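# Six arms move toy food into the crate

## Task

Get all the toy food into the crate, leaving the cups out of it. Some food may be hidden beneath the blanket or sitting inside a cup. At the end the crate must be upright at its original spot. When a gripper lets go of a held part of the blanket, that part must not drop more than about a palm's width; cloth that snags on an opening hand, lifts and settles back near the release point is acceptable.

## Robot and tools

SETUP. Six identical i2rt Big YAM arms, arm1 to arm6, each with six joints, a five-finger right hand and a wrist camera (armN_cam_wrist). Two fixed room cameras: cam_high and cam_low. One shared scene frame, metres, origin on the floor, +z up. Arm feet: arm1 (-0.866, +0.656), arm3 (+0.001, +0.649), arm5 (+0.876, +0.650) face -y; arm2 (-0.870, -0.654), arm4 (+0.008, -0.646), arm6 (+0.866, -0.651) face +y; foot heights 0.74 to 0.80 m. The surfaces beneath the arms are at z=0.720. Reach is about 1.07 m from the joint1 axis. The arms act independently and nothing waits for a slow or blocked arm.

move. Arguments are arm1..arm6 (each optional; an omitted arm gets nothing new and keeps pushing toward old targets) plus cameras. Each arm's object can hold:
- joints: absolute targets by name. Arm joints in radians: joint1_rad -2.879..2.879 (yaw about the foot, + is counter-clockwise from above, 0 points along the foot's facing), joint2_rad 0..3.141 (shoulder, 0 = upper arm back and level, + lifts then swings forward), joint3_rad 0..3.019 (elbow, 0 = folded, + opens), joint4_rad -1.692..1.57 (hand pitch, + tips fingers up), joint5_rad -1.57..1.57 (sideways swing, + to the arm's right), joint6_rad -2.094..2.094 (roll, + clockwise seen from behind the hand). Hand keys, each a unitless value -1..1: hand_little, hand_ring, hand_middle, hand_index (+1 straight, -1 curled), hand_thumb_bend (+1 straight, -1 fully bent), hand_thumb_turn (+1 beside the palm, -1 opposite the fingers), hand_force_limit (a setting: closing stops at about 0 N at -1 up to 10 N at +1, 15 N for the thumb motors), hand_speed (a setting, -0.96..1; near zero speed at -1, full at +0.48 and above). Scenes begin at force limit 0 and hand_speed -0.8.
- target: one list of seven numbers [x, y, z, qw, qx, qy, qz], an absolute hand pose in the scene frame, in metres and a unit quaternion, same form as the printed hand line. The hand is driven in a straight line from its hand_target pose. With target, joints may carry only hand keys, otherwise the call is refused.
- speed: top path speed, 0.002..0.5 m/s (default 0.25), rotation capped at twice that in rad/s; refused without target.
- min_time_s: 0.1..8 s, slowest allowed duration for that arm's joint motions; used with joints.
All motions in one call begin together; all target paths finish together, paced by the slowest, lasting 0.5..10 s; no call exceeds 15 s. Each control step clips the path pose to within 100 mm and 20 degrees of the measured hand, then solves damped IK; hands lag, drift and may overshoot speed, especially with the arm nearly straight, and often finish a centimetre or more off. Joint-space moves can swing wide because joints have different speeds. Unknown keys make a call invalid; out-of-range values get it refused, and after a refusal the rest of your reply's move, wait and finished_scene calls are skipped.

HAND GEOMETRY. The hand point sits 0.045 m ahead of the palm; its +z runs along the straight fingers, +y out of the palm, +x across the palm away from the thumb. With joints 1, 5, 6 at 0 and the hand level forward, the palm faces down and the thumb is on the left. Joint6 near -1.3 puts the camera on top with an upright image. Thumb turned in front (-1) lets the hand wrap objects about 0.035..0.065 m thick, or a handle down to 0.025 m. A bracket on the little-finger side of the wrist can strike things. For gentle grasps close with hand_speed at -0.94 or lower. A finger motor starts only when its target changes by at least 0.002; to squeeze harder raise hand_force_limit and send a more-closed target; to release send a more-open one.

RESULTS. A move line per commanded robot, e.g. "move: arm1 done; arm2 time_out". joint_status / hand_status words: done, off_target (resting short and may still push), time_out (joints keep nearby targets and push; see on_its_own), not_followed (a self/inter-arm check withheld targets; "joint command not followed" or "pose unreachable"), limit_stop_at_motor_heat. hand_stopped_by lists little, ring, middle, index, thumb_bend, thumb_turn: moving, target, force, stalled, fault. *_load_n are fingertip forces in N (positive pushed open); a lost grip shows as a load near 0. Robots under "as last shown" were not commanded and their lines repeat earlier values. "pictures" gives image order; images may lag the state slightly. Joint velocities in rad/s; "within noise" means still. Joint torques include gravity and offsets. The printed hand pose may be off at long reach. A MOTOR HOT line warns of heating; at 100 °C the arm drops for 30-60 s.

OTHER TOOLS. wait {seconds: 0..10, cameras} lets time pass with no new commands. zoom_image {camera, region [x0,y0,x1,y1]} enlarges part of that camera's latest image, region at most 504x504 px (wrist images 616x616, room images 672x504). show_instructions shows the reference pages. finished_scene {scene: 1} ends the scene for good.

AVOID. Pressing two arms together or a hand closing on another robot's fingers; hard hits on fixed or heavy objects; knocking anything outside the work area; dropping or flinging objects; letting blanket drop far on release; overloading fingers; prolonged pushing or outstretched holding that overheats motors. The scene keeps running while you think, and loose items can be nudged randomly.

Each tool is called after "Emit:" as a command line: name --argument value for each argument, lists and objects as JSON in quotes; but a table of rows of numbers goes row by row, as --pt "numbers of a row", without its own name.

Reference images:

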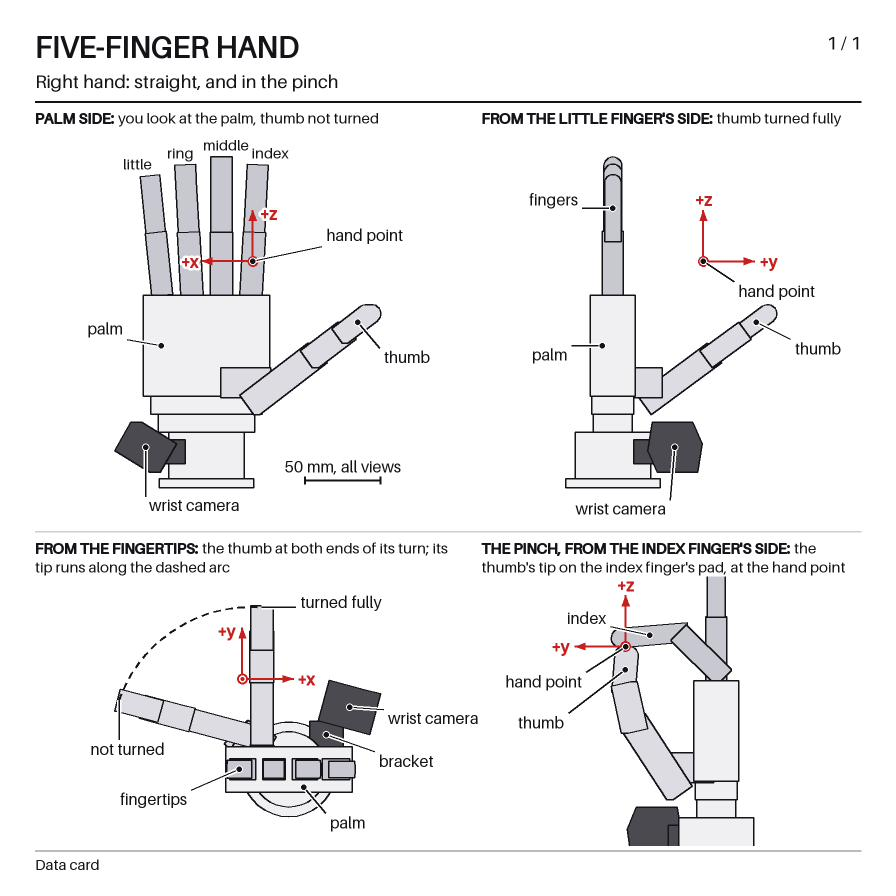

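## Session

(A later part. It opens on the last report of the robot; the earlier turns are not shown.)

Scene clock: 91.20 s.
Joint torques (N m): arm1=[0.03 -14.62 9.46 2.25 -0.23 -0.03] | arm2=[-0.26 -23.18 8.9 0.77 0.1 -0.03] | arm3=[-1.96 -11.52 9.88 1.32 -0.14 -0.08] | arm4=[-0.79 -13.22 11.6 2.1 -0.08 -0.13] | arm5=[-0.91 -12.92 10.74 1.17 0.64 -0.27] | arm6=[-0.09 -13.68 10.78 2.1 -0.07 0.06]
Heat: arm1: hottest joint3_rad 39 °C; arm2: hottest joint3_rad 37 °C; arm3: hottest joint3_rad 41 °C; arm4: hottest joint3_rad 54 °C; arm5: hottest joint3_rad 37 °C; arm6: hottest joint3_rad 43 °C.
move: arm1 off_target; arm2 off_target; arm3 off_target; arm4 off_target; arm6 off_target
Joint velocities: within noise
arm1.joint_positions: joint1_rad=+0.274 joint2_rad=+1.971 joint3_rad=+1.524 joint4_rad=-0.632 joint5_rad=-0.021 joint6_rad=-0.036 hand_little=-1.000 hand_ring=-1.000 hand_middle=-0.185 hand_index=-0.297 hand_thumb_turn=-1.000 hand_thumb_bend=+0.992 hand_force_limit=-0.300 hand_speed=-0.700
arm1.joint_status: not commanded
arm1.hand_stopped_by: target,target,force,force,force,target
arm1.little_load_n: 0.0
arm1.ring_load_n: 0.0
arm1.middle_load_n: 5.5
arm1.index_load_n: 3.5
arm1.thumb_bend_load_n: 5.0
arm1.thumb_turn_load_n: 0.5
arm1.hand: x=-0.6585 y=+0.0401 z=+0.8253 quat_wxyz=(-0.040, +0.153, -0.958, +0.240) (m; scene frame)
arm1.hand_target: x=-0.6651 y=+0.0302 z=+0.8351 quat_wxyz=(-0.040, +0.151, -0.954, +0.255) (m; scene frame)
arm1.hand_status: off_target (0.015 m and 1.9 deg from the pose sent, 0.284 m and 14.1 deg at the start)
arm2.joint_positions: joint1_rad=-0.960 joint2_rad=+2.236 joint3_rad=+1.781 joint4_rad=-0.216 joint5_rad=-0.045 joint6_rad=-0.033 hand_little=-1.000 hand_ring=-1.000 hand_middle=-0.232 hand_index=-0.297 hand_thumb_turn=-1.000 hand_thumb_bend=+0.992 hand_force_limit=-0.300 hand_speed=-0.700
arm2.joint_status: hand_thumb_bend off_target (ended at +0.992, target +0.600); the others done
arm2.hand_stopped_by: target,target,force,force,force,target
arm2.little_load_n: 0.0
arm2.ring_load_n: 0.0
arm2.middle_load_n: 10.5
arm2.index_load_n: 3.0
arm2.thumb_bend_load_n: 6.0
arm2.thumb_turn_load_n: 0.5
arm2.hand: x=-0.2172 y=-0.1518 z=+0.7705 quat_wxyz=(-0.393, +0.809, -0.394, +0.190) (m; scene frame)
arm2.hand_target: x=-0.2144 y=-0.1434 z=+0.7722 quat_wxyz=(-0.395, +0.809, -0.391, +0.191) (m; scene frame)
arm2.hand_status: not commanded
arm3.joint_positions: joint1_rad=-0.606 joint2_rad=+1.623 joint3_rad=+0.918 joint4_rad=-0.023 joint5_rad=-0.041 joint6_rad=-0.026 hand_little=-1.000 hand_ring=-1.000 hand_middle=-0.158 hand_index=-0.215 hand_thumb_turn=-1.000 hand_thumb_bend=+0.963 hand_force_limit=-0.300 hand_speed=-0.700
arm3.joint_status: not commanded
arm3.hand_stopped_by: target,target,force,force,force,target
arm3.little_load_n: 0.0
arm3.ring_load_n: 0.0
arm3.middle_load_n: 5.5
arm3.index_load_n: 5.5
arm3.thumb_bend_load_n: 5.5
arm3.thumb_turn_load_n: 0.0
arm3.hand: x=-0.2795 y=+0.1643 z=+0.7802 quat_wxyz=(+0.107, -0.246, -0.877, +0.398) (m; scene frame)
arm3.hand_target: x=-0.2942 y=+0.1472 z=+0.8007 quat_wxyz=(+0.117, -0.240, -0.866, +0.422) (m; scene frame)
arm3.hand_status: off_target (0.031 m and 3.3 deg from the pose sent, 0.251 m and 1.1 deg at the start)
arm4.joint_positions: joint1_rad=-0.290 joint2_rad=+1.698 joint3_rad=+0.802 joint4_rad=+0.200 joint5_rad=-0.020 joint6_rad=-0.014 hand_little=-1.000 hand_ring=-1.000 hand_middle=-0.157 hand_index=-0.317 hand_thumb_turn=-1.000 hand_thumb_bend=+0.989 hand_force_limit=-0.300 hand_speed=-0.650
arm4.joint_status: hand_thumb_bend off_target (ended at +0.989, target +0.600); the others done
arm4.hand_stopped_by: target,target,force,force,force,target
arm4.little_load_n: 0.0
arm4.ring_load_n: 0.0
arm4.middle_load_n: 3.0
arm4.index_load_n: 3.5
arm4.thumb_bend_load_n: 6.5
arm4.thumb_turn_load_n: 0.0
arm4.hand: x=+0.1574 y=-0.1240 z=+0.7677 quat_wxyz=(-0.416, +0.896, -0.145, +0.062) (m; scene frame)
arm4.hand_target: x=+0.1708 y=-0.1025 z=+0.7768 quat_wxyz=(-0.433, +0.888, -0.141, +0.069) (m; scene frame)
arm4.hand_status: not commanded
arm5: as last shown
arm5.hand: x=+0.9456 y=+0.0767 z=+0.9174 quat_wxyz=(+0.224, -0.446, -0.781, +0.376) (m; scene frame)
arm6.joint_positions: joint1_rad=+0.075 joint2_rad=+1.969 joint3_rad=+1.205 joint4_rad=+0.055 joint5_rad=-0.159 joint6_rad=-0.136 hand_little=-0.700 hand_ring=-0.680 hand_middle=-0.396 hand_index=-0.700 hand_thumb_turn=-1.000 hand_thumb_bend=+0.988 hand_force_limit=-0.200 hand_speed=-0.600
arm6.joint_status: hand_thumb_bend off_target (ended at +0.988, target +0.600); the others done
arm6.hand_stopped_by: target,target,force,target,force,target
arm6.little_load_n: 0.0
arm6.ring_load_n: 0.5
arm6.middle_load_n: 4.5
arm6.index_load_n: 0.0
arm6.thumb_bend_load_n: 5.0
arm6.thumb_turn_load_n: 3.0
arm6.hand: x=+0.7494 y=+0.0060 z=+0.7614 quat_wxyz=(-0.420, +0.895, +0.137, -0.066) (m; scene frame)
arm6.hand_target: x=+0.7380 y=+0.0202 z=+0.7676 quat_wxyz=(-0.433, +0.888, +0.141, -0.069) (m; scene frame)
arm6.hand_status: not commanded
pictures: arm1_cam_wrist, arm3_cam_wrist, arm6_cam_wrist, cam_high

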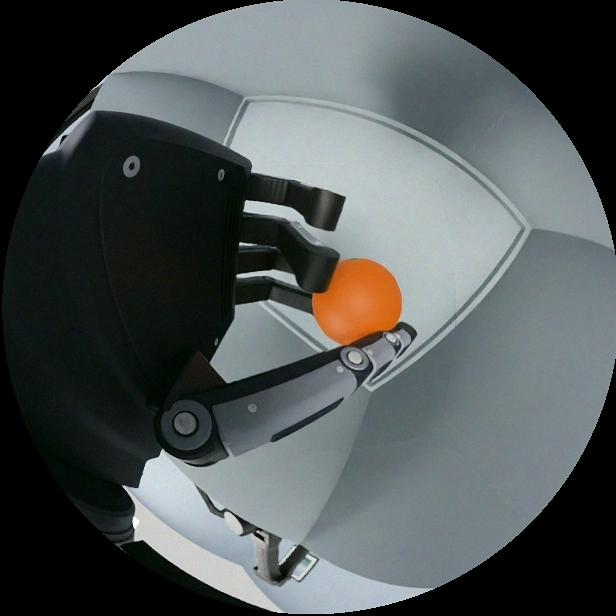

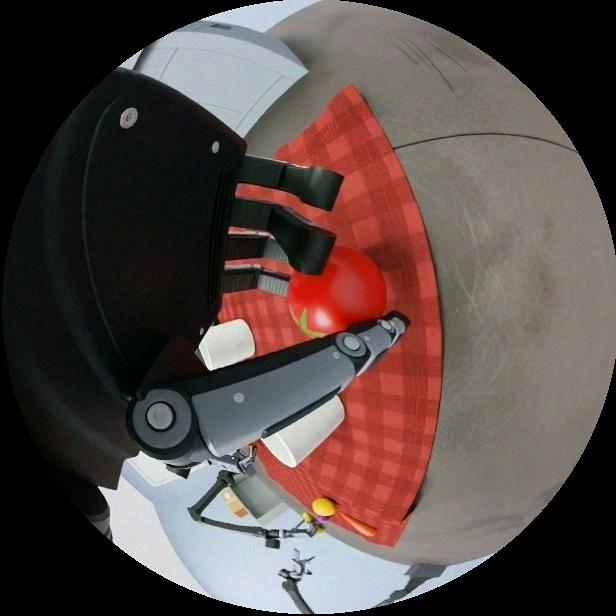

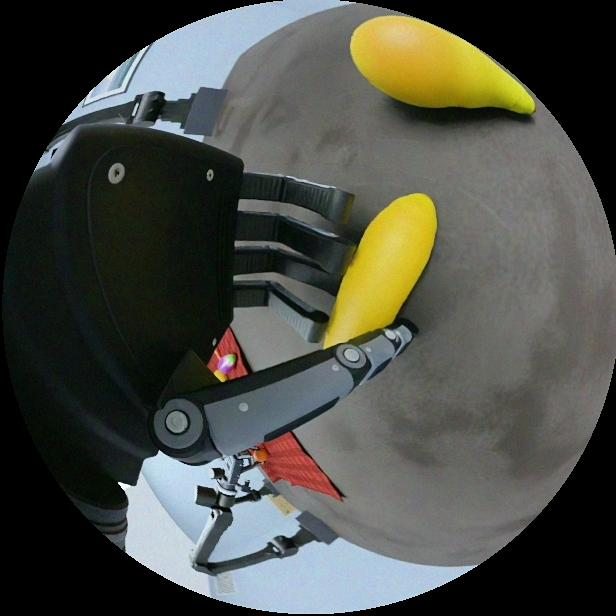

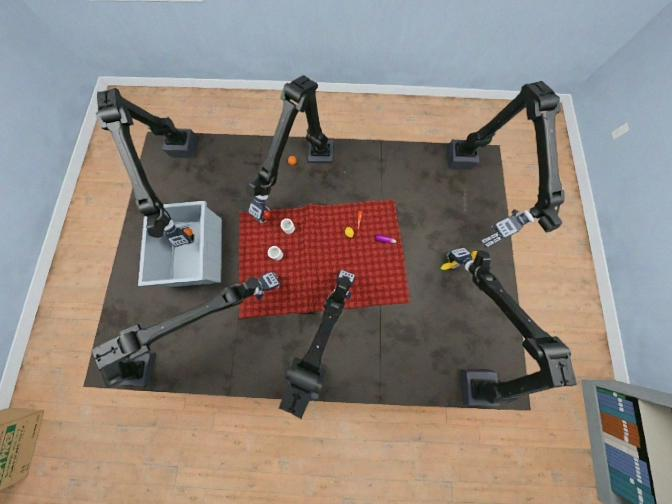

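Emit:
move --arm1 '{"target": [-0.67, 0.022, 0.79, 0.0405, -0.1511, 0.9540, -0.2556], "speed": 0.08}' --arm2 '{"target": [-0.25, -0.19, 1.02, 0.3947, -0.8092, 0.3911, -0.1908], "speed": 0.2}' --arm3 '{"target": [-0.298, 0.145, 0.772, -0.1172, 0.2402, 0.8662, -0.4225], "speed": 0.08}' --arm4 '{"target": [0.15, -0.14, 0.99, 0.433, -0.8877, 0.1406, -0.0686], "speed": 0.2}' --arm6 '{"target": [0.738, 0.015, 0.90, 0.433, -0.8877, -0.1406, 0.0686], "speed": 0.15}' --cameras '["arm1_cam_wrist", "arm2_cam_wrist", "arm3_cam_wrist", "arm4_cam_wrist", "arm6_cam_wrist"]'

Scene clock: 93.77 s.
Joint torques (N m): arm1=[0.03 -13.86 8.65 2.28 -0.23 -0.03] | arm2=[-1.26 -20.95 10.69 0.66 -0.24 -0.2] | arm3=[-1.79 -11.28 8.14 1.47 -0.15 -0.03] | arm4=[0.73 -11.75 15.31 1.18 0.13 -0.02] | arm5=[-0.97 -12.92 10.74 1.17 0.64 -0.27] | arm6=[-0.03 -15.56 14.01 1.03 -0.05 0.08]
Heat: arm1: hottest joint3_rad 39 °C; arm2: hottest joint3_rad 37 °C; arm3: hottest joint3_rad 41 °C; arm4: hottest joint3_rad 54 °C; arm5: hottest joint3_rad 37 °C; arm6: hottest joint3_rad 43 °C.
move: arm1 off_target; arm2 off_target; arm3 off_target; arm4 off_target; arm6 off_target
Joint velocities: within noise
arm1.joint_positions: joint1_rad=+0.265 joint2_rad=+2.025 joint3_rad=+1.512 joint4_rad=-0.545 joint5_rad=-0.027 joint6_rad=-0.046 hand_little=-1.000 hand_ring=-1.000 hand_middle=-0.185 hand_index=-0.297 hand_thumb_turn=-1.000 hand_thumb_bend=+0.992 hand_force_limit=-0.300 hand_speed=-0.700
arm1.joint_status: not commanded
arm1.hand_stopped_by: target,target,force,force,force,target
arm1.little_load_n: 0.0
arm1.ring_load_n: 0.0
arm1.middle_load_n: 5.5
arm1.index_load_n: 3.5
arm1.thumb_bend_load_n: 5.0
arm1.thumb_turn_load_n: 0.5
arm1.hand: x=-0.6611 y=+0.0284 z=+0.7921 quat_wxyz=(-0.041, +0.153, -0.955, +0.250) (m; scene frame)
arm1.hand_target: x=-0.6700 y=+0.0223 z=+0.7900 quat_wxyz=(-0.040, +0.151, -0.954, +0.255) (m; scene frame)
arm1.hand_status: off_target (0.011 m and 0.8 deg from the pose sent, 0.041 m and 1.9 deg at the start)
arm2.joint_positions: joint1_rad=-0.973 joint2_rad=+1.933 joint3_rad=+1.910 joint4_rad=-0.677 joint5_rad=-0.058 joint6_rad=-0.033 hand_little=-1.000 hand_ring=-1.000 hand_middle=-0.232 hand_index=-0.297 hand_thumb_turn=-1.000 hand_thumb_bend=+0.992 hand_force_limit=-0.300 hand_speed=-0.700
arm2.joint_status: not commanded
arm2.hand_stopped_by: target,target,force,force,force,target
arm2.little_load_n: 0.0
arm2.ring_load_n: 0.0
arm2.middle_load_n: 10.5
arm2.index_load_n: 3.0
arm2.thumb_bend_load_n: 6.0
arm2.thumb_turn_load_n: 0.5
arm2.hand: x=-0.2597 y=-0.1907 z=+0.9991 quat_wxyz=(-0.383, +0.813, -0.399, +0.181) (m; scene frame)
arm2.hand_target: x=-0.2508 y=-0.1903 z=+1.0199 quat_wxyz=(-0.395, +0.809, -0.391, +0.191) (m; scene frame)
arm2.hand_status: off_target (0.023 m and 2.1 deg from the pose sent, 0.255 m and 0.4 deg at the start)
arm3.joint_positions: joint1_rad=-0.606 joint2_rad=+1.667 joint3_rad=+0.918 joint4_rad=+0.054 joint5_rad=-0.044 joint6_rad=-0.028 hand_little=-1.000 hand_ring=-1.000 hand_middle=-0.158 hand_index=-0.215 hand_thumb_turn=-1.000 hand_thumb_bend=+0.963 hand_force_limit=-0.300 hand_speed=-0.700
arm3.joint_status: not commanded
arm3.hand_stopped_by: target,target,force,force,force,target
arm3.little_load_n: 0.5
arm3.ring_load_n: 0.0
arm3.middle_load_n: 6.0
arm3.index_load_n: 5.5
arm3.thumb_bend_load_n: 6.0
arm3.thumb_turn_load_n: 0.0
arm3.hand: x=-0.2861 y=+0.1538 z=+0.7685 quat_wxyz=(+0.111, -0.242, -0.871, +0.412) (m; scene frame)
arm3.hand_target: x=-0.2977 y=+0.1455 z=+0.7722 quat_wxyz=(+0.117, -0.240, -0.866, +0.422) (m; scene frame)
arm3.hand_status: off_target (0.015 m and 1.5 deg from the pose sent, 0.028 m and 3.3 deg at the start)
arm4.joint_positions: joint1_rad=-0.290 joint2_rad=+1.277 joint3_rad=+0.964 joint4_rad=-0.388 joint5_rad=-0.010 joint6_rad=-0.014 hand_little=-1.000 hand_ring=-1.000 hand_middle=-0.157 hand_index=-0.317 hand_thumb_turn=-1.000 hand_thumb_bend=+0.989 hand_force_limit=-0.300 hand_speed=-0.650
arm4.joint_status: not commanded
arm4.hand_stopped_by: target,target,force,force,force,target
arm4.little_load_n: 0.0
arm4.ring_load_n: 0.0
arm4.middle_load_n: 2.5
arm4.index_load_n: 3.0
arm4.thumb_bend_load_n: 6.5
arm4.thumb_turn_load_n: -0.5
arm4.hand: x=+0.1487 y=-0.1581 z=+0.9623 quat_wxyz=(-0.413, +0.897, -0.147, +0.065) (m; scene frame)
arm4.hand_target: x=+0.1495 y=-0.1414 z=+0.9903 quat_wxyz=(-0.433, +0.888, -0.141, +0.068) (m; scene frame)
arm4.hand_status: off_target (0.033 m and 2.7 deg from the pose sent, 0.223 m and 2.3 deg at the start)
arm5: as last shown
arm6.joint_positions: joint1_rad=+0.076 joint2_rad=+1.798 joint3_rad=+1.275 joint4_rad=-0.222 joint5_rad=-0.158 joint6_rad=-0.136 hand_little=-0.700 hand_ring=-0.680 hand_middle=-0.396 hand_index=-0.700 hand_thumb_turn=-1.000 hand_thumb_bend=+0.988 hand_force_limit=-0.200 hand_speed=-0.600
arm6.joint_status: not commanded
arm6.hand_stopped_by: target,target,force,target,force,target
arm6.little_load_n: 0.5
arm6.ring_load_n: 0.0
arm6.middle_load_n: 4.5
arm6.index_load_n: 0.0
arm6.thumb_bend_load_n: 5.0
arm6.thumb_turn_load_n: 3.5
arm6.hand: x=+0.7505 y=-0.0053 z=+0.8603 quat_wxyz=(-0.404, +0.902, +0.137, -0.066) (m; scene frame)
arm6.hand_target: x=+0.7381 y=+0.0128 z=+0.9003 quat_wxyz=(-0.433, +0.888, +0.141, -0.069) (m; scene frame)
arm6.hand_status: off_target (0.046 m and 3.7 deg from the pose sent, 0.139 m and 1.7 deg at the start)
pictures: arm1_cam_wrist, arm2_cam_wrist, arm3_cam_wrist, arm4_cam_wrist, arm6_cam_wrist

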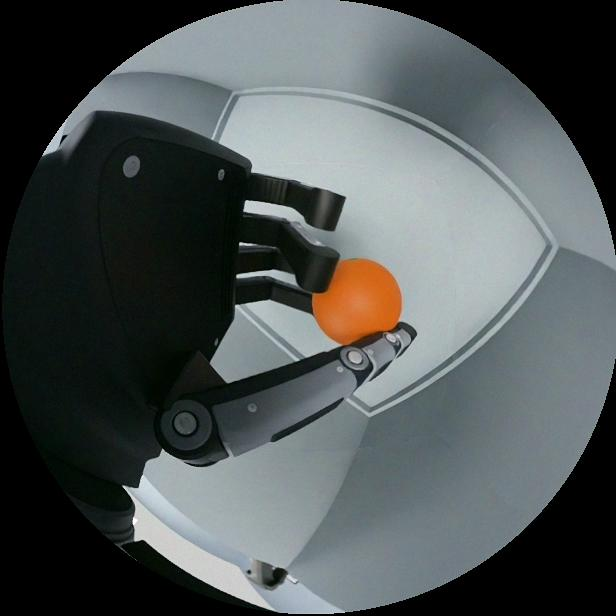

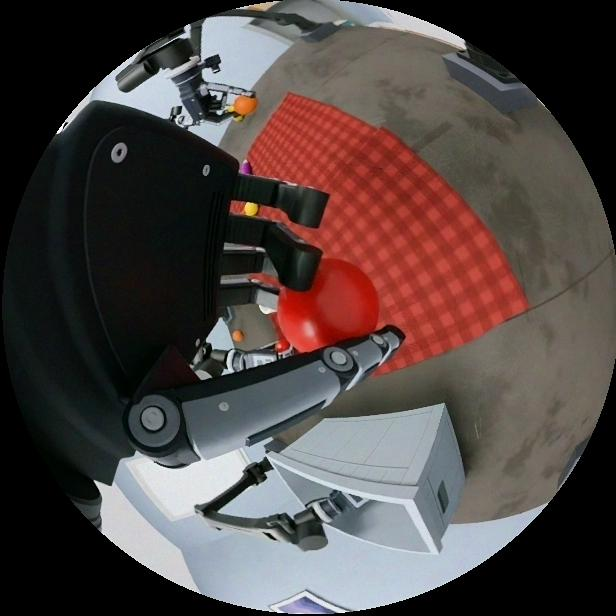

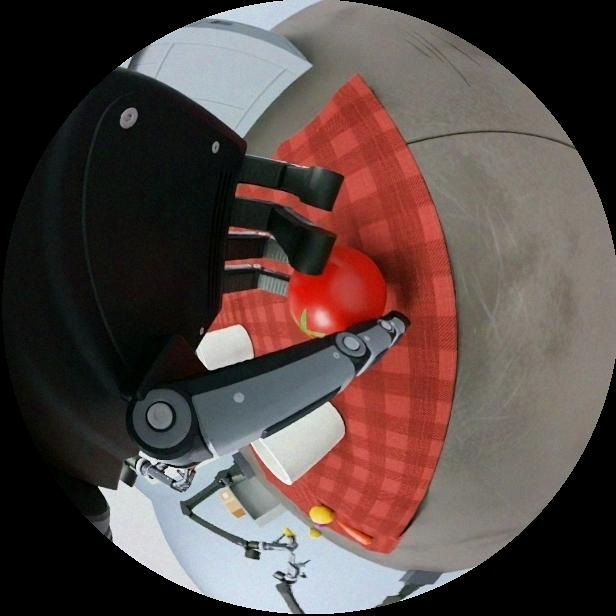

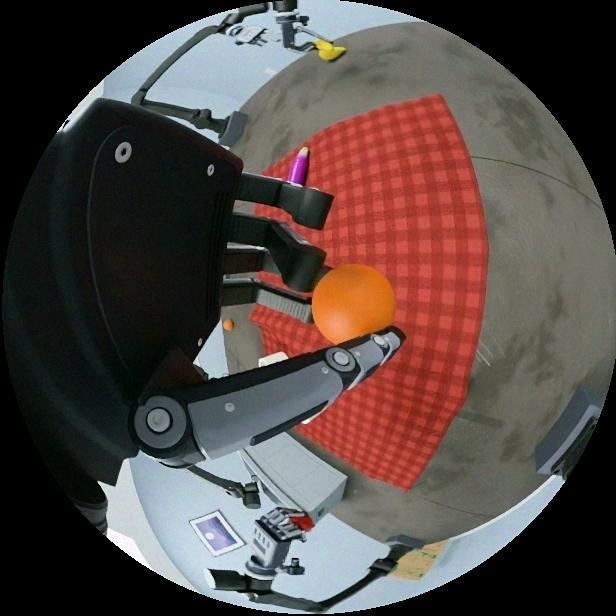

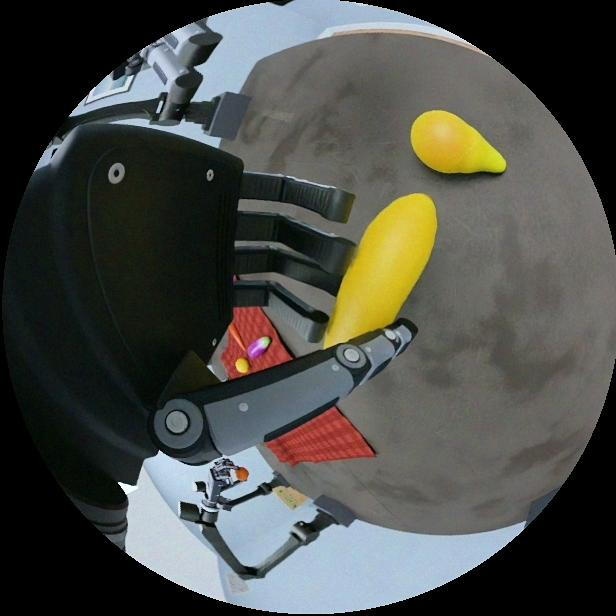

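Emit:
move --arm1 '{"target":[-0.655,0.035,0.779,0.0405,-0.1511,0.9540,-0.2556],"speed":0.08}' --arm2 '{"target":[-0.50,-0.28,1.12,0.3947,-0.8092,0.3911,-0.1908],"speed":0.2}' --arm3 '{"target":[-0.298,0.145,0.766,-0.1172,0.2402,0.8662,-0.4225],"speed":0.08}' --cameras '["cam_high"]'

Scene clock: 97.00 s.
Joint torques (N m): arm1=[2.26 -13.92 8.38 2.28 0.04 0.16] | arm2=[-0.79 -9.47 7.66 0.73 0.15 0.11] | arm3=[-1.96 -11.46 7.82 1.52 -0.15 -0.05] | arm4=[0.67 -11.75 15.32 1.18 0.13 -0.02] | arm5=[-0.97 -12.92 10.73 1.2 0.65 -0.27] | arm6=[-0.09 -15.62 14.02 0.98 -0.07 0.08]
Heat: arm1: hottest joint3_rad 39 °C; arm2: hottest joint3_rad 37 °C; arm3: hottest joint3_rad 41 °C; arm4: hottest joint3_rad 55 °C; arm5: hottest joint3_rad 38 °C; arm6: hottest joint3_rad 43 °C.
move: arm1 done; arm2 done; arm3 off_target
Joint velocities: within noise
arm1.joint_positions: joint1_rad=+0.265 joint2_rad=+2.025 joint3_rad=+1.471 joint4_rad=-0.507 joint5_rad=-0.020 joint6_rad=-0.041 hand_little=-1.000 hand_ring=-1.000 hand_middle=-0.185 hand_index=-0.297 hand_thumb_turn=-1.000 hand_thumb_bend=+0.992 hand_force_limit=-0.300 hand_speed=-0.700
arm1.joint_status: not commanded
arm1.hand_stopped_by: target,target,force,force,force,target
arm1.little_load_n: 0.0
arm1.ring_load_n: 0.0
arm1.middle_load_n: 6.0
arm1.index_load_n: 3.5
arm1.thumb_bend_load_n: 5.0
arm1.thumb_turn_load_n: 0.5
arm1.hand: x=-0.6642 y=+0.0361 z=+0.7785 quat_wxyz=(-0.039, +0.150, -0.956, +0.249) (m; scene frame)
arm1.hand_target: x=-0.6550 y=+0.0351 z=+0.7790 quat_wxyz=(-0.041, +0.151, -0.954, +0.255) (m; scene frame)
arm1.hand_status: done (0.009 m and 0.9 deg from the pose sent, 0.016 m and 0.8 deg at the start)
arm2.joint_positions: joint1_rad=-0.822 joint2_rad=+1.257 joint3_rad=+1.410 joint4_rad=-0.805 joint5_rad=+0.059 joint6_rad=+0.034 hand_little=-1.000 hand_ring=-1.000 hand_middle=-0.232 hand_index=-0.297 hand_thumb_turn=-1.000 hand_thumb_bend=+0.992 hand_force_limit=-0.300 hand_speed=-0.700
arm2.joint_status: not commanded
arm2.hand_stopped_by: target,target,force,force,force,target
arm2.little_load_n: 0.0
arm2.ring_load_n: 0.0
arm2.middle_load_n: 10.5
arm2.index_load_n: 3.0
arm2.thumb_bend_load_n: 6.5
arm2.thumb_turn_load_n: 0.5
arm2.hand: x=-0.4998 y=-0.2812 z=+1.1248 quat_wxyz=(-0.400, +0.809, -0.383, +0.195) (m; scene frame)
arm2.hand_target: x=-0.5000 y=-0.2799 z=+1.1201 quat_wxyz=(-0.395, +0.809, -0.391, +0.191) (m; scene frame)
arm2.hand_status: done (0.005 m and 1.2 deg from the pose sent, 0.283 m and 2.1 deg at the start)
arm3.joint_positions: joint1_rad=-0.606 joint2_rad=+1.678 joint3_rad=+0.918 joint4_rad=+0.071 joint5_rad=-0.044 joint6_rad=-0.028 hand_little=-1.000 hand_ring=-1.000 hand_middle=-0.158 hand_index=-0.215 hand_thumb_turn=-1.000 hand_thumb_bend=+0.963 hand_force_limit=-0.300 hand_speed=-0.700
arm3.joint_status: not commanded
arm3.hand_stopped_by: target,target,force,force,force,target
arm3.little_load_n: 0.0
arm3.ring_load_n: 0.0
arm3.middle_load_n: 5.5
arm3.index_load_n: 6.0
arm3.thumb_bend_load_n: 6.0
arm3.thumb_turn_load_n: 0.0
arm3.hand: x=-0.2875 y=+0.1517 z=+0.7656 quat_wxyz=(+0.112, -0.241, -0.870, +0.415) (m; scene frame)
arm3.hand_target: x=-0.2977 y=+0.1454 z=+0.7662 quat_wxyz=(+0.117, -0.240, -0.866, +0.422) (m; scene frame)
arm3.hand_status: off_target (0.013 m and 1.1 deg from the pose sent, 0.015 m and 1.5 deg at the start)
arm4, arm5, arm6: as last shown
arm4.index_load_n: 3.5
arm6.little_load_n: 0.0
pictures: cam_high

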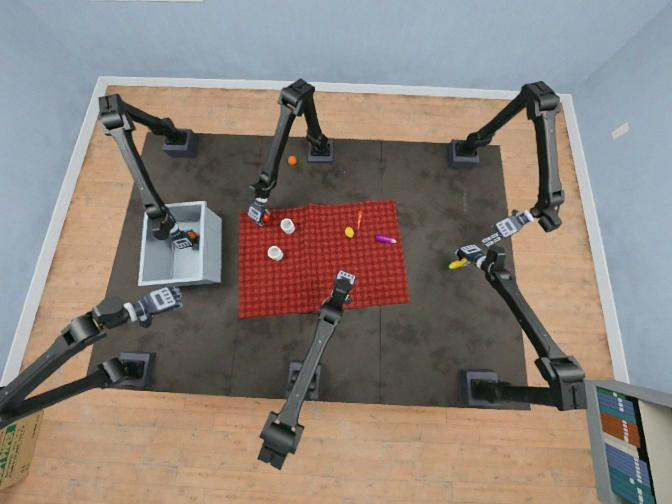

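Emit:
move --arm1 '{"joints":{"hand_speed":-0.5,"hand_index":1.0,"hand_middle":1.0,"hand_thumb_bend":1.0}}' --arm3 '{"joints":{"hand_speed":-0.5,"hand_index":1.0,"hand_middle":1.0,"hand_thumb_bend":1.0}}' --arm4 '{"target":[-0.29,-0.20,0.88,0.4185,-0.858,-0.2673,0.1304],"speed":0.2}' --arm6 '{"target":[0.45,-0.05,0.93,0.4360,-0.8938,-0.0939,0.0458],"speed":0.2}' --cameras '["arm3_cam_wrist","arm1_cam_wrist"]'

Scene clock: 100.13 s.
Joint torques (N m): arm1=[2.32 -13.92 8.44 2.13 0.03 0.15] | arm2=[-0.73 -9.64 7.66 0.76 0.14 0.11] | arm3=[-2.26 -11.46 7.79 1.5 -0.04 -0.03] | arm4=[-0.09 -11.99 13.33 2.1 -0.06 -0.14] | arm5=[-0.97 -12.92 10.74 1.2 0.64 -0.27] | arm6=[-1.26 -14.27 15.45 0.94 0.24 0.11]
Heat: arm1: hottest joint3_rad 39 °C; arm2: hottest joint3_rad 37 °C; arm3: hottest joint3_rad 41 °C; arm4: hottest joint3_rad 55 °C; arm5: hottest joint3_rad 38 °C; arm6: hottest joint3_rad 43 °C.
move: arm1 done; arm3 done; arm4 off_target; arm6 off_target
Joint velocities: within noise
arm1.joint_positions: joint1_rad=+0.265 joint2_rad=+2.024 joint3_rad=+1.471 joint4_rad=-0.503 joint5_rad=-0.020 joint6_rad=-0.041 hand_little=-1.000 hand_ring=-1.000 hand_middle=+1.000 hand_index=+1.000 hand_thumb_turn=-1.000 hand_thumb_bend=+1.000 hand_force_limit=-0.300 hand_speed=-0.500
arm1.joint_status: all done
arm1.hand_stopped_by: target,target,target,target,target,target
arm1.little_load_n: 0.0
arm1.ring_load_n: 0.0
arm1.middle_load_n: 0.0
arm1.index_load_n: 0.0
arm1.thumb_bend_load_n: 0.0
arm1.thumb_turn_load_n: 0.0
arm1.hand: x=-0.6640 y=+0.0350 z=+0.7799 quat_wxyz=(-0.039, +0.150, -0.955, +0.251) (m; scene frame)
arm1.hand_target: x=-0.6551 y=+0.0351 z=+0.7790 quat_wxyz=(-0.041, +0.151, -0.954, +0.255) (m; scene frame)
arm1.hand_status: not commanded
arm2, arm5: as last shown
arm2.thumb_bend_load_n: 6.0
arm2.hand_target: x=-0.5000 y=-0.2800 z=+1.1201 quat_wxyz=(-0.395, +0.809, -0.391, +0.191) (m; scene frame)
arm3.joint_positions: joint1_rad=-0.607 joint2_rad=+1.678 joint3_rad=+0.918 joint4_rad=+0.071 joint5_rad=-0.047 joint6_rad=-0.029 hand_little=-1.000 hand_ring=-1.000 hand_middle=+1.000 hand_index=+1.000 hand_thumb_turn=-1.000 hand_thumb_bend=+1.000 hand_force_limit=-0.300 hand_speed=-0.500
arm3.joint_status: all done
arm3.hand_stopped_by: target,target,target,target,target,target
arm3.little_load_n: 0.0
arm3.ring_load_n: 0.0
arm3.middle_load_n: 0.0
arm3.index_load_n: -0.5
arm3.thumb_bend_load_n: 0.0
arm3.thumb_turn_load_n: 0.0
arm3.hand: x=-0.2876 y=+0.1517 z=+0.7656 quat_wxyz=(+0.112, -0.241, -0.870, +0.415) (m; scene frame)
arm3.hand_target: x=-0.2979 y=+0.1455 z=+0.7661 quat_wxyz=(+0.117, -0.240, -0.866, +0.422) (m; scene frame)
arm3.hand_status: not commanded
arm4.joint_positions: joint1_rad=+0.569 joint2_rad=+1.443 joint3_rad=+0.819 joint4_rad=-0.094 joint5_rad=-0.059 joint6_rad=-0.045 hand_little=-1.000 hand_ring=-1.000 hand_middle=-0.157 hand_index=-0.317 hand_thumb_turn=-1.000 hand_thumb_bend=+0.989 hand_force_limit=-0.300 hand_speed=-0.650
arm4.joint_status: not commanded
arm4.hand_stopped_by: target,target,force,force,force,target
arm4.little_load_n: 0.0
arm4.ring_load_n: 0.0
arm4.middle_load_n: 2.5
arm4.index_load_n: 3.0
arm4.thumb_bend_load_n: 6.5
arm4.thumb_turn_load_n: -0.5
arm4.hand: x=-0.2787 y=-0.2221 z=+0.8612 quat_wxyz=(-0.395, +0.871, +0.263, -0.128) (m; scene frame)
arm4.hand_target: x=-0.2892 y=-0.2013 z=+0.8807 quat_wxyz=(-0.419, +0.858, +0.267, -0.130) (m; scene frame)
arm4.hand_status: off_target (0.031 m and 3.1 deg from the pose sent, 0.448 m and 53.2 deg at the start)
arm6.joint_positions: joint1_rad=+0.607 joint2_rad=+1.844 joint3_rad=+1.471 joint4_rad=-0.381 joint5_rad=+0.328 joint6_rad=+0.261 hand_little=-0.700 hand_ring=-0.680 hand_middle=-0.396 hand_index=-0.700 hand_thumb_turn=-1.000 hand_thumb_bend=+0.988 hand_force_limit=-0.200 hand_speed=-0.600
arm6.joint_status: not commanded
arm6.hand_stopped_by: target,target,force,target,force,target
arm6.little_load_n: 0.0
arm6.ring_load_n: 0.0
arm6.middle_load_n: 5.0
arm6.index_load_n: 0.0
arm6.thumb_bend_load_n: 5.0
arm6.thumb_turn_load_n: 3.5
arm6.hand: x=+0.4656 y=-0.0658 z=+0.9067 quat_wxyz=(-0.420, +0.901, +0.101, -0.035) (m; scene frame)
arm6.hand_target: x=+0.4509 y=-0.0516 z=+0.9304 quat_wxyz=(-0.436, +0.894, +0.094, -0.046) (m; scene frame)
arm6.hand_status: off_target (0.032 m and 2.5 deg from the pose sent, 0.312 m and 6.7 deg at the start)
pictures: arm1_cam_wrist, arm3_cam_wrist

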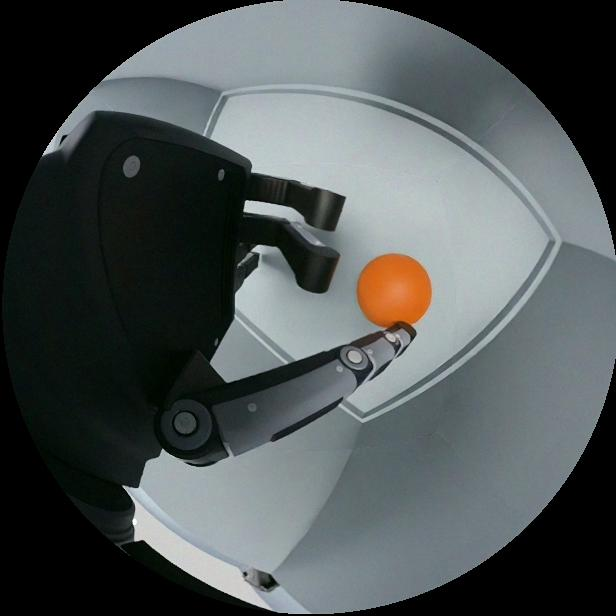

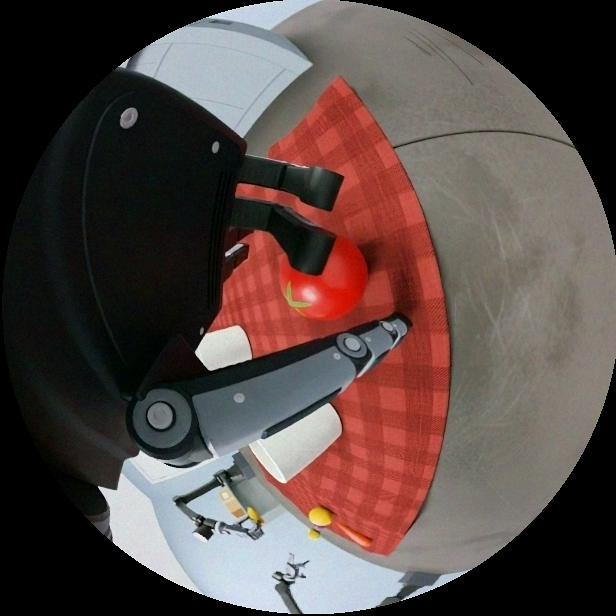

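Emit:
move --arm1 '{"target":[-0.672,0.083,0.90,0.0405,-0.1511,0.9540,-0.2556],"speed":0.15}' --arm3 '{"target":[-0.235,0.235,0.85,-0.1172,0.2402,0.8662,-0.4225],"speed":0.15}' --arm4 '{"target":[-0.31,-0.175,0.82,0.4185,-0.858,-0.2673,0.1304],"speed":0.12}' --arm6 '{"target":[0.28,-0.11,0.88,0.4360,-0.8938,-0.0939,0.0458],"speed":0.15}' --arm5 '{"target":[0.914,-0.018,0.82,-0.2192,0.4494,0.7783,-0.3797],"speed":0.12}' --cameras '["arm5_cam_wrist","arm1_cam_wrist","arm6_cam_wrist"]'

Scene clock: 102.63 s.
Joint torques (N m): arm1=[1.9 -12.75 9.39 1.1 -0.06 0.11] | arm2=[-0.91 -9.35 7.57 0.76 0.14 0.11] | arm3=[-1.79 -6.71 6.67 0.32 0.03 0.02] | arm4=[0.56 -13.04 12.88 2.14 0.11 -0.08] | arm5=[-0.85 -16.56 10.06 1.37 0.62 -0.26] | arm6=[-1.38 -17.32 15.25 0.8 0.39 0.1]
Heat: arm1: hottest joint3_rad 39 °C; arm2: hottest joint3_rad 37 °C; arm3: hottest joint3_rad 41 °C; arm4: hottest joint3_rad 55 °C; arm5: hottest joint3_rad 38 °C; arm6: hottest joint3_rad 43 °C.
move: arm1 done; arm3 off_target; arm4 off_target; arm5 off_target; arm6 off_target
Joint velocities: within noise
arm1.joint_positions: joint1_rad=+0.265 joint2_rad=+1.778 joint3_rad=+1.426 joint4_rad=-0.694 joint5_rad=-0.020 joint6_rad=-0.041 hand_little=-1.000 hand_ring=-1.000 hand_middle=+1.000 hand_index=+1.000 hand_thumb_turn=-1.000 hand_thumb_bend=+1.000 hand_force_limit=-0.300 hand_speed=-0.500
arm1.joint_status: not commanded
arm1.hand_stopped_by: target,target,target,target,target,target
arm1.little_load_n: 0.0
arm1.ring_load_n: 0.0
arm1.middle_load_n: 0.0
arm1.index_load_n: 0.0
arm1.thumb_bend_load_n: 0.0
arm1.thumb_turn_load_n: 0.0
arm1.hand: x=-0.6762 y=+0.0794 z=+0.8959 quat_wxyz=(-0.039, +0.150, -0.954, +0.256) (m; scene frame)
arm1.hand_target: x=-0.6720 y=+0.0829 z=+0.9000 quat_wxyz=(-0.040, +0.151, -0.954, +0.256) (m; scene frame)
arm1.hand_status: done (0.007 m and 0.2 deg from the pose sent, 0.130 m and 0.6 deg at the start)
arm2: as last shown
arm2.thumb_bend_load_n: 6.5
arm3.joint_positions: joint1_rad=-0.607 joint2_rad=+1.268 joint3_rad=+0.749 joint4_rad=-0.122 joint5_rad=-0.046 joint6_rad=-0.029 hand_little=-1.000 hand_ring=-1.000 hand_middle=+1.000 hand_index=+1.000 hand_thumb_turn=-1.000 hand_thumb_bend=+1.000 hand_force_limit=-0.300 hand_speed=-0.500
arm3.joint_status: not commanded
arm3.hand_stopped_by: target,target,target,target,target,target
arm3.little_load_n: 0.0
arm3.ring_load_n: 0.0
arm3.middle_load_n: 0.0
arm3.index_load_n: 0.0
arm3.thumb_bend_load_n: 0.0
arm3.thumb_turn_load_n: 0.0
arm3.hand: x=-0.2365 y=+0.2278 z=+0.8594 quat_wxyz=(+0.119, -0.238, -0.860, +0.435) (m; scene frame)
arm3.hand_target: x=-0.2350 y=+0.2350 z=+0.8501 quat_wxyz=(+0.117, -0.240, -0.866, +0.422) (m; scene frame)
arm3.hand_status: off_target (0.012 m and 1.7 deg from the pose sent, 0.130 m and 1.1 deg at the start)
arm4.joint_positions: joint1_rad=+0.569 joint2_rad=+1.618 joint3_rad=+0.833 joint4_rad=+0.069 joint5_rad=-0.056 joint6_rad=-0.046 hand_little=-1.000 hand_ring=-1.000 hand_middle=-0.157 hand_index=-0.317 hand_thumb_turn=-1.000 hand_thumb_bend=+0.989 hand_force_limit=-0.300 hand_speed=-0.650
arm4.joint_status: not commanded
arm4.hand_stopped_by: target,target,force,force,force,target
arm4.little_load_n: 0.0
arm4.ring_load_n: 0.0
arm4.middle_load_n: 2.5
arm4.index_load_n: 3.5
arm4.thumb_bend_load_n: 6.5
arm4.thumb_turn_load_n: -0.5
arm4.hand: x=-0.2923 y=-0.1983 z=+0.8055 quat_wxyz=(-0.396, +0.870, +0.263, -0.127) (m; scene frame)
arm4.hand_target: x=-0.3091 y=-0.1767 z=+0.8209 quat_wxyz=(-0.419, +0.858, +0.267, -0.131) (m; scene frame)
arm4.hand_status: off_target (0.033 m and 3.0 deg from the pose sent, 0.070 m and 3.1 deg at the start)
arm5.joint_positions: joint1_rad=+0.217 joint2_rad=+1.970 joint3_rad=+1.424 joint4_rad=-0.670 joint5_rad=+0.848 joint6_rad=+1.095 hand_little=-1.000 hand_ring=-1.000 hand_middle=+1.000 hand_index=+1.000 hand_thumb_turn=-1.000 hand_thumb_bend=+1.000 hand_force_limit=-0.200 hand_speed=-0.500
arm5.joint_status: not commanded
arm5.hand_stopped_by: target,target,target,target,target,target
arm5.little_load_n: 0.0
arm5.ring_load_n: 0.5
arm5.middle_load_n: 0.0
arm5.index_load_n: 0.0
arm5.thumb_bend_load_n: 0.0
arm5.thumb_turn_load_n: 0.0
arm5.hand: x=+0.9155 y=-0.0025 z=+0.8195 quat_wxyz=(+0.224, -0.447, -0.781, +0.375) (m; scene frame)
arm5.hand_target: x=+0.9140 y=-0.0175 z=+0.8202 quat_wxyz=(+0.219, -0.449, -0.778, +0.380) (m; scene frame)
arm5.hand_status: off_target (0.016 m and 0.8 deg from the pose sent, 0.139 m and 0.8 deg at the start)
arm6.joint_positions: joint1_rad=+0.863 joint2_rad=+2.086 joint3_rad=+1.722 joint4_rad=-0.472 joint5_rad=+0.514 joint6_rad=+0.451 hand_little=-0.700 hand_ring=-0.680 hand_middle=-0.396 hand_index=-0.700 hand_thumb_turn=-1.000 hand_thumb_bend=+0.988 hand_force_limit=-0.200 hand_speed=-0.600
arm6.joint_status: not commanded
arm6.hand_stopped_by: target,target,force,target,force,target
arm6.little_load_n: 0.0
arm6.ring_load_n: 0.0
arm6.middle_load_n: 5.0
arm6.index_load_n: 0.0
arm6.thumb_bend_load_n: 5.0
arm6.thumb_turn_load_n: 4.0
arm6.hand: x=+0.2974 y=-0.1222 z=+0.8562 quat_wxyz=(-0.422, +0.900, +0.105, -0.031) (m; scene frame)
arm6.hand_target: x=+0.2814 y=-0.1112 z=+0.8803 quat_wxyz=(-0.436, +0.894, +0.094, -0.046) (m; scene frame)
arm6.hand_status: off_target (0.032 m and 2.7 deg from the pose sent, 0.193 m and 2.5 deg at the start)
pictures: arm1_cam_wrist, arm5_cam_wrist, arm6_cam_wrist

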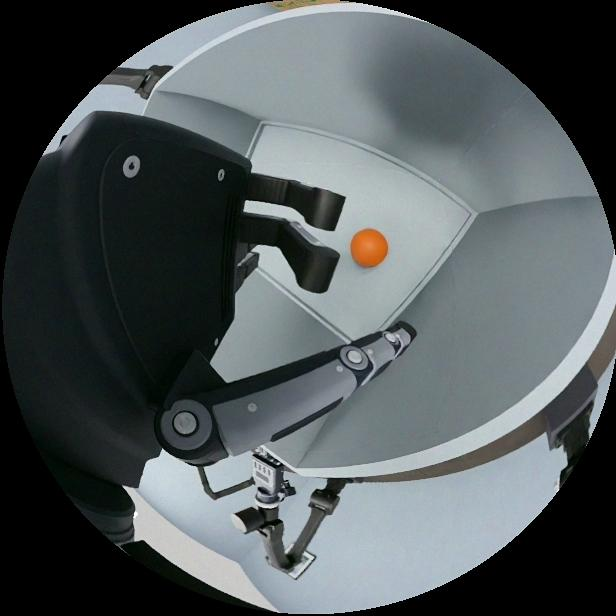

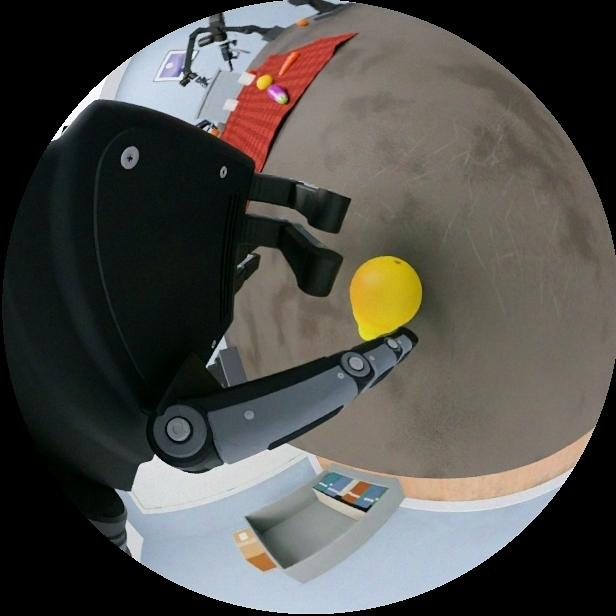

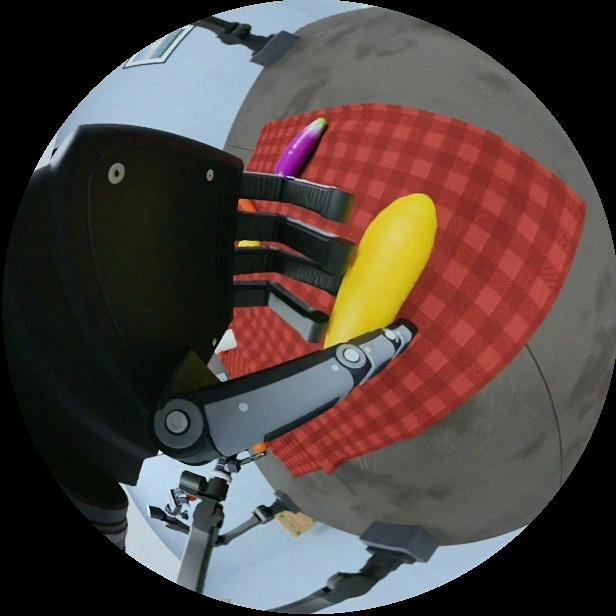

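Emit:
move --arm1 '{"target":[-0.63,0.12,1.12,0.1182,-0.35,0.85,-0.35],"speed":0.25}' --arm3 '{"target":[0.02,0.24,0.95,0.0885,-0.1814,0.8802,-0.4294],"speed":0.25}' --arm4 '{"target":[-0.312,-0.165,0.782,0.4185,-0.858,-0.2673,0.1304],"speed":0.06}' --arm6 '{"target":[0.262,-0.105,0.815,0.4360,-0.8938,-0.0939,0.0458],"speed":0.08}' --arm5 '{"target":[0.911,-0.0325,0.782,-0.2192,0.4494,0.7783,-0.3797],"speed":0.08}' --cameras '["arm5_cam_wrist","arm4_cam_wrist","arm6_cam_wrist"]'

Scene clock: 106.67 s.
Joint torques (N m): arm1=[2.37 -10.64 15.13 1.35 -0.37 -0.04] | arm2=[-0.91 -9.47 7.66 0.79 0.14 0.1] | arm3=[-1.08 -5.3 11.81 0.09 -0.32 -0.12] | arm4=[0.03 -13.45 11.84 2.14 -0.13 -0.13] | arm5=[-1.03 -16.62 9.89 1.4 0.6 -0.27] | arm6=[-0.32 -17.61 14.68 2.14 0.43 0.08]
Heat: arm1: hottest joint3_rad 39 °C; arm2: hottest joint3_rad 36 °C; arm3: hottest joint3_rad 41 °C; arm4: hottest joint3_rad 54 °C; arm5: hottest joint3_rad 38 °C; arm6: hottest joint3_rad 45 °C.
move: arm1 off_target; arm3 off_target; arm4 off_target; arm5 off_target; arm6 off_target
Joint velocities: within noise
arm1.joint_positions: joint1_rad=+0.298 joint2_rad=+1.554 joint3_rad=+1.610 joint4_rad=-0.956 joint5_rad=-0.269 joint6_rad=-0.353 hand_little=-1.000 hand_ring=-1.000 hand_middle=+1.000 hand_index=+1.000 hand_thumb_turn=-1.000 hand_thumb_bend=+1.000 hand_force_limit=-0.300 hand_speed=-0.500
arm1.joint_status: not commanded
arm1.hand_stopped_by: target,target,target,target,target,target
arm1.little_load_n: 0.0
arm1.ring_load_n: 0.0
arm1.middle_load_n: 0.0
arm1.index_load_n: 0.0
arm1.thumb_bend_load_n: 0.0
arm1.thumb_turn_load_n: 0.0
arm1.hand: x=-0.6407 y=+0.1250 z=+1.0897 quat_wxyz=(-0.119, +0.341, -0.872, +0.329) (m; scene frame)
arm1.hand_target: x=-0.6306 y=+0.1213 z=+1.1196 quat_wxyz=(-0.119, +0.353, -0.858, +0.353) (m; scene frame)
arm1.hand_status: off_target (0.033 m and 3.5 deg from the pose sent, 0.232 m and 29.6 deg at the start)
arm2: as last shown
arm2.thumb_turn_load_n: 1.0
arm3.joint_positions: joint1_rad=-0.194 joint2_rad=+1.045 joint3_rad=+0.820 joint4_rad=-0.560 joint5_rad=-0.451 joint6_rad=-0.375 hand_little=-1.000 hand_ring=-1.000 hand_middle=+1.000 hand_index=+1.000 hand_thumb_turn=-1.000 hand_thumb_bend=+1.000 hand_force_limit=-0.300 hand_speed=-0.500
arm3.joint_status: not commanded
arm3.hand_stopped_by: target,target,target,target,target,target
arm3.little_load_n: 0.0
arm3.ring_load_n: 0.0
arm3.middle_load_n: 0.0
arm3.index_load_n: -0.5
arm3.thumb_bend_load_n: 0.0
arm3.thumb_turn_load_n: 0.0
arm3.hand: x=+0.0213 y=+0.2505 z=+0.9293 quat_wxyz=(-0.094, +0.174, -0.887, +0.417) (m; scene frame)
arm3.hand_target: x=+0.0201 y=+0.2406 z=+0.9500 quat_wxyz=(-0.088, +0.181, -0.880, +0.430) (m; scene frame)
arm3.hand_status: off_target (0.023 m and 2.0 deg from the pose sent, 0.272 m and 54.1 deg at the start)
arm4.joint_positions: joint1_rad=+0.569 joint2_rad=+1.715 joint3_rad=+0.840 joint4_rad=+0.169 joint5_rad=-0.056 joint6_rad=-0.046 hand_little=-1.000 hand_ring=-1.000 hand_middle=-0.157 hand_index=-0.317 hand_thumb_turn=-1.000 hand_thumb_bend=+0.989 hand_force_limit=-0.300 hand_speed=-0.650
arm4.joint_status: not commanded
arm4.hand_stopped_by: target,target,force,force,force,target
arm4.little_load_n: 0.0
arm4.ring_load_n: 0.0
arm4.middle_load_n: 2.5
arm4.index_load_n: 3.5
arm4.thumb_bend_load_n: 6.5
arm4.thumb_turn_load_n: 0.0
arm4.hand: x=-0.2989 y=-0.1874 z=+0.7736 quat_wxyz=(-0.401, +0.869, +0.262, -0.128) (m; scene frame)
arm4.hand_target: x=-0.3113 y=-0.1662 z=+0.7829 quat_wxyz=(-0.419, +0.858, +0.267, -0.130) (m; scene frame)
arm4.hand_status: off_target (0.027 m and 2.5 deg from the pose sent, 0.045 m and 3.0 deg at the start)
arm5.joint_positions: joint1_rad=+0.210 joint2_rad=+2.043 joint3_rad=+1.445 joint4_rad=-0.600 joint5_rad=+0.845 joint6_rad=+1.082 hand_little=-1.000 hand_ring=-1.000 hand_middle=+1.000 hand_index=+1.000 hand_thumb_turn=-1.000 hand_thumb_bend=+1.000 hand_force_limit=-0.200 hand_speed=-0.500
arm5.joint_status: not commanded
arm5.hand_stopped_by: target,target,target,target,target,target
arm5.little_load_n: 0.0
arm5.ring_load_n: 0.0
arm5.middle_load_n: 0.0
arm5.index_load_n: 0.0
arm5.thumb_bend_load_n: 0.0
arm5.thumb_turn_load_n: 0.0
arm5.hand: x=+0.9150 y=-0.0179 z=+0.7874 quat_wxyz=(+0.221, -0.447, -0.780, +0.378) (m; scene frame)
arm5.hand_target: x=+0.9108 y=-0.0317 z=+0.7820 quat_wxyz=(+0.219, -0.449, -0.778, +0.380) (m; scene frame)
arm5.hand_status: off_target (0.016 m and 0.4 deg from the pose sent, 0.048 m and 0.8 deg at the start)
arm6.joint_positions: joint1_rad=+0.863 joint2_rad=+2.187 joint3_rad=+1.729 joint4_rad=-0.408 joint5_rad=+0.520 joint6_rad=+0.461 hand_little=-0.700 hand_ring=-0.680 hand_middle=-0.396 hand_index=-0.700 hand_thumb_turn=-1.000 hand_thumb_bend=+0.988 hand_force_limit=-0.200 hand_speed=-0.600
arm6.joint_status: not commanded
arm6.hand_stopped_by: target,target,force,target,force,target
arm6.little_load_n: 0.0
arm6.ring_load_n: 0.0
arm6.middle_load_n: 5.0
arm6.index_load_n: 0.0
arm6.thumb_bend_load_n: 5.5
arm6.thumb_turn_load_n: 3.5
arm6.hand: x=+0.2917 y=-0.1164 z=+0.7927 quat_wxyz=(-0.414, +0.904, +0.103, -0.021) (m; scene frame)
arm6.hand_target: x=+0.2639 y=-0.1070 z=+0.8163 quat_wxyz=(-0.436, +0.894, +0.094, -0.046) (m; scene frame)
arm6.hand_status: off_target (0.039 m and 4.2 deg from the pose sent, 0.057 m and 2.7 deg at the start)
pictures: arm4_cam_wrist, arm5_cam_wrist, arm6_cam_wrist

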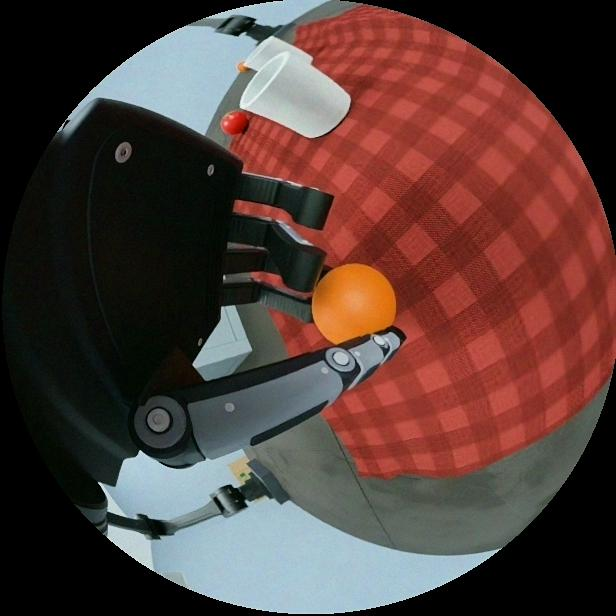

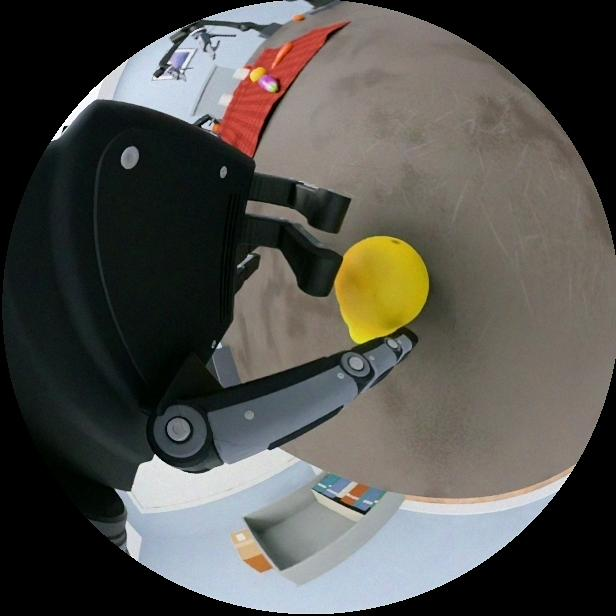

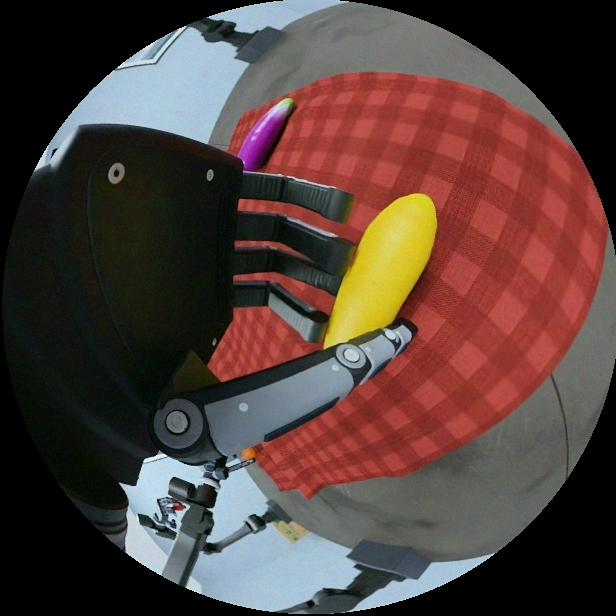

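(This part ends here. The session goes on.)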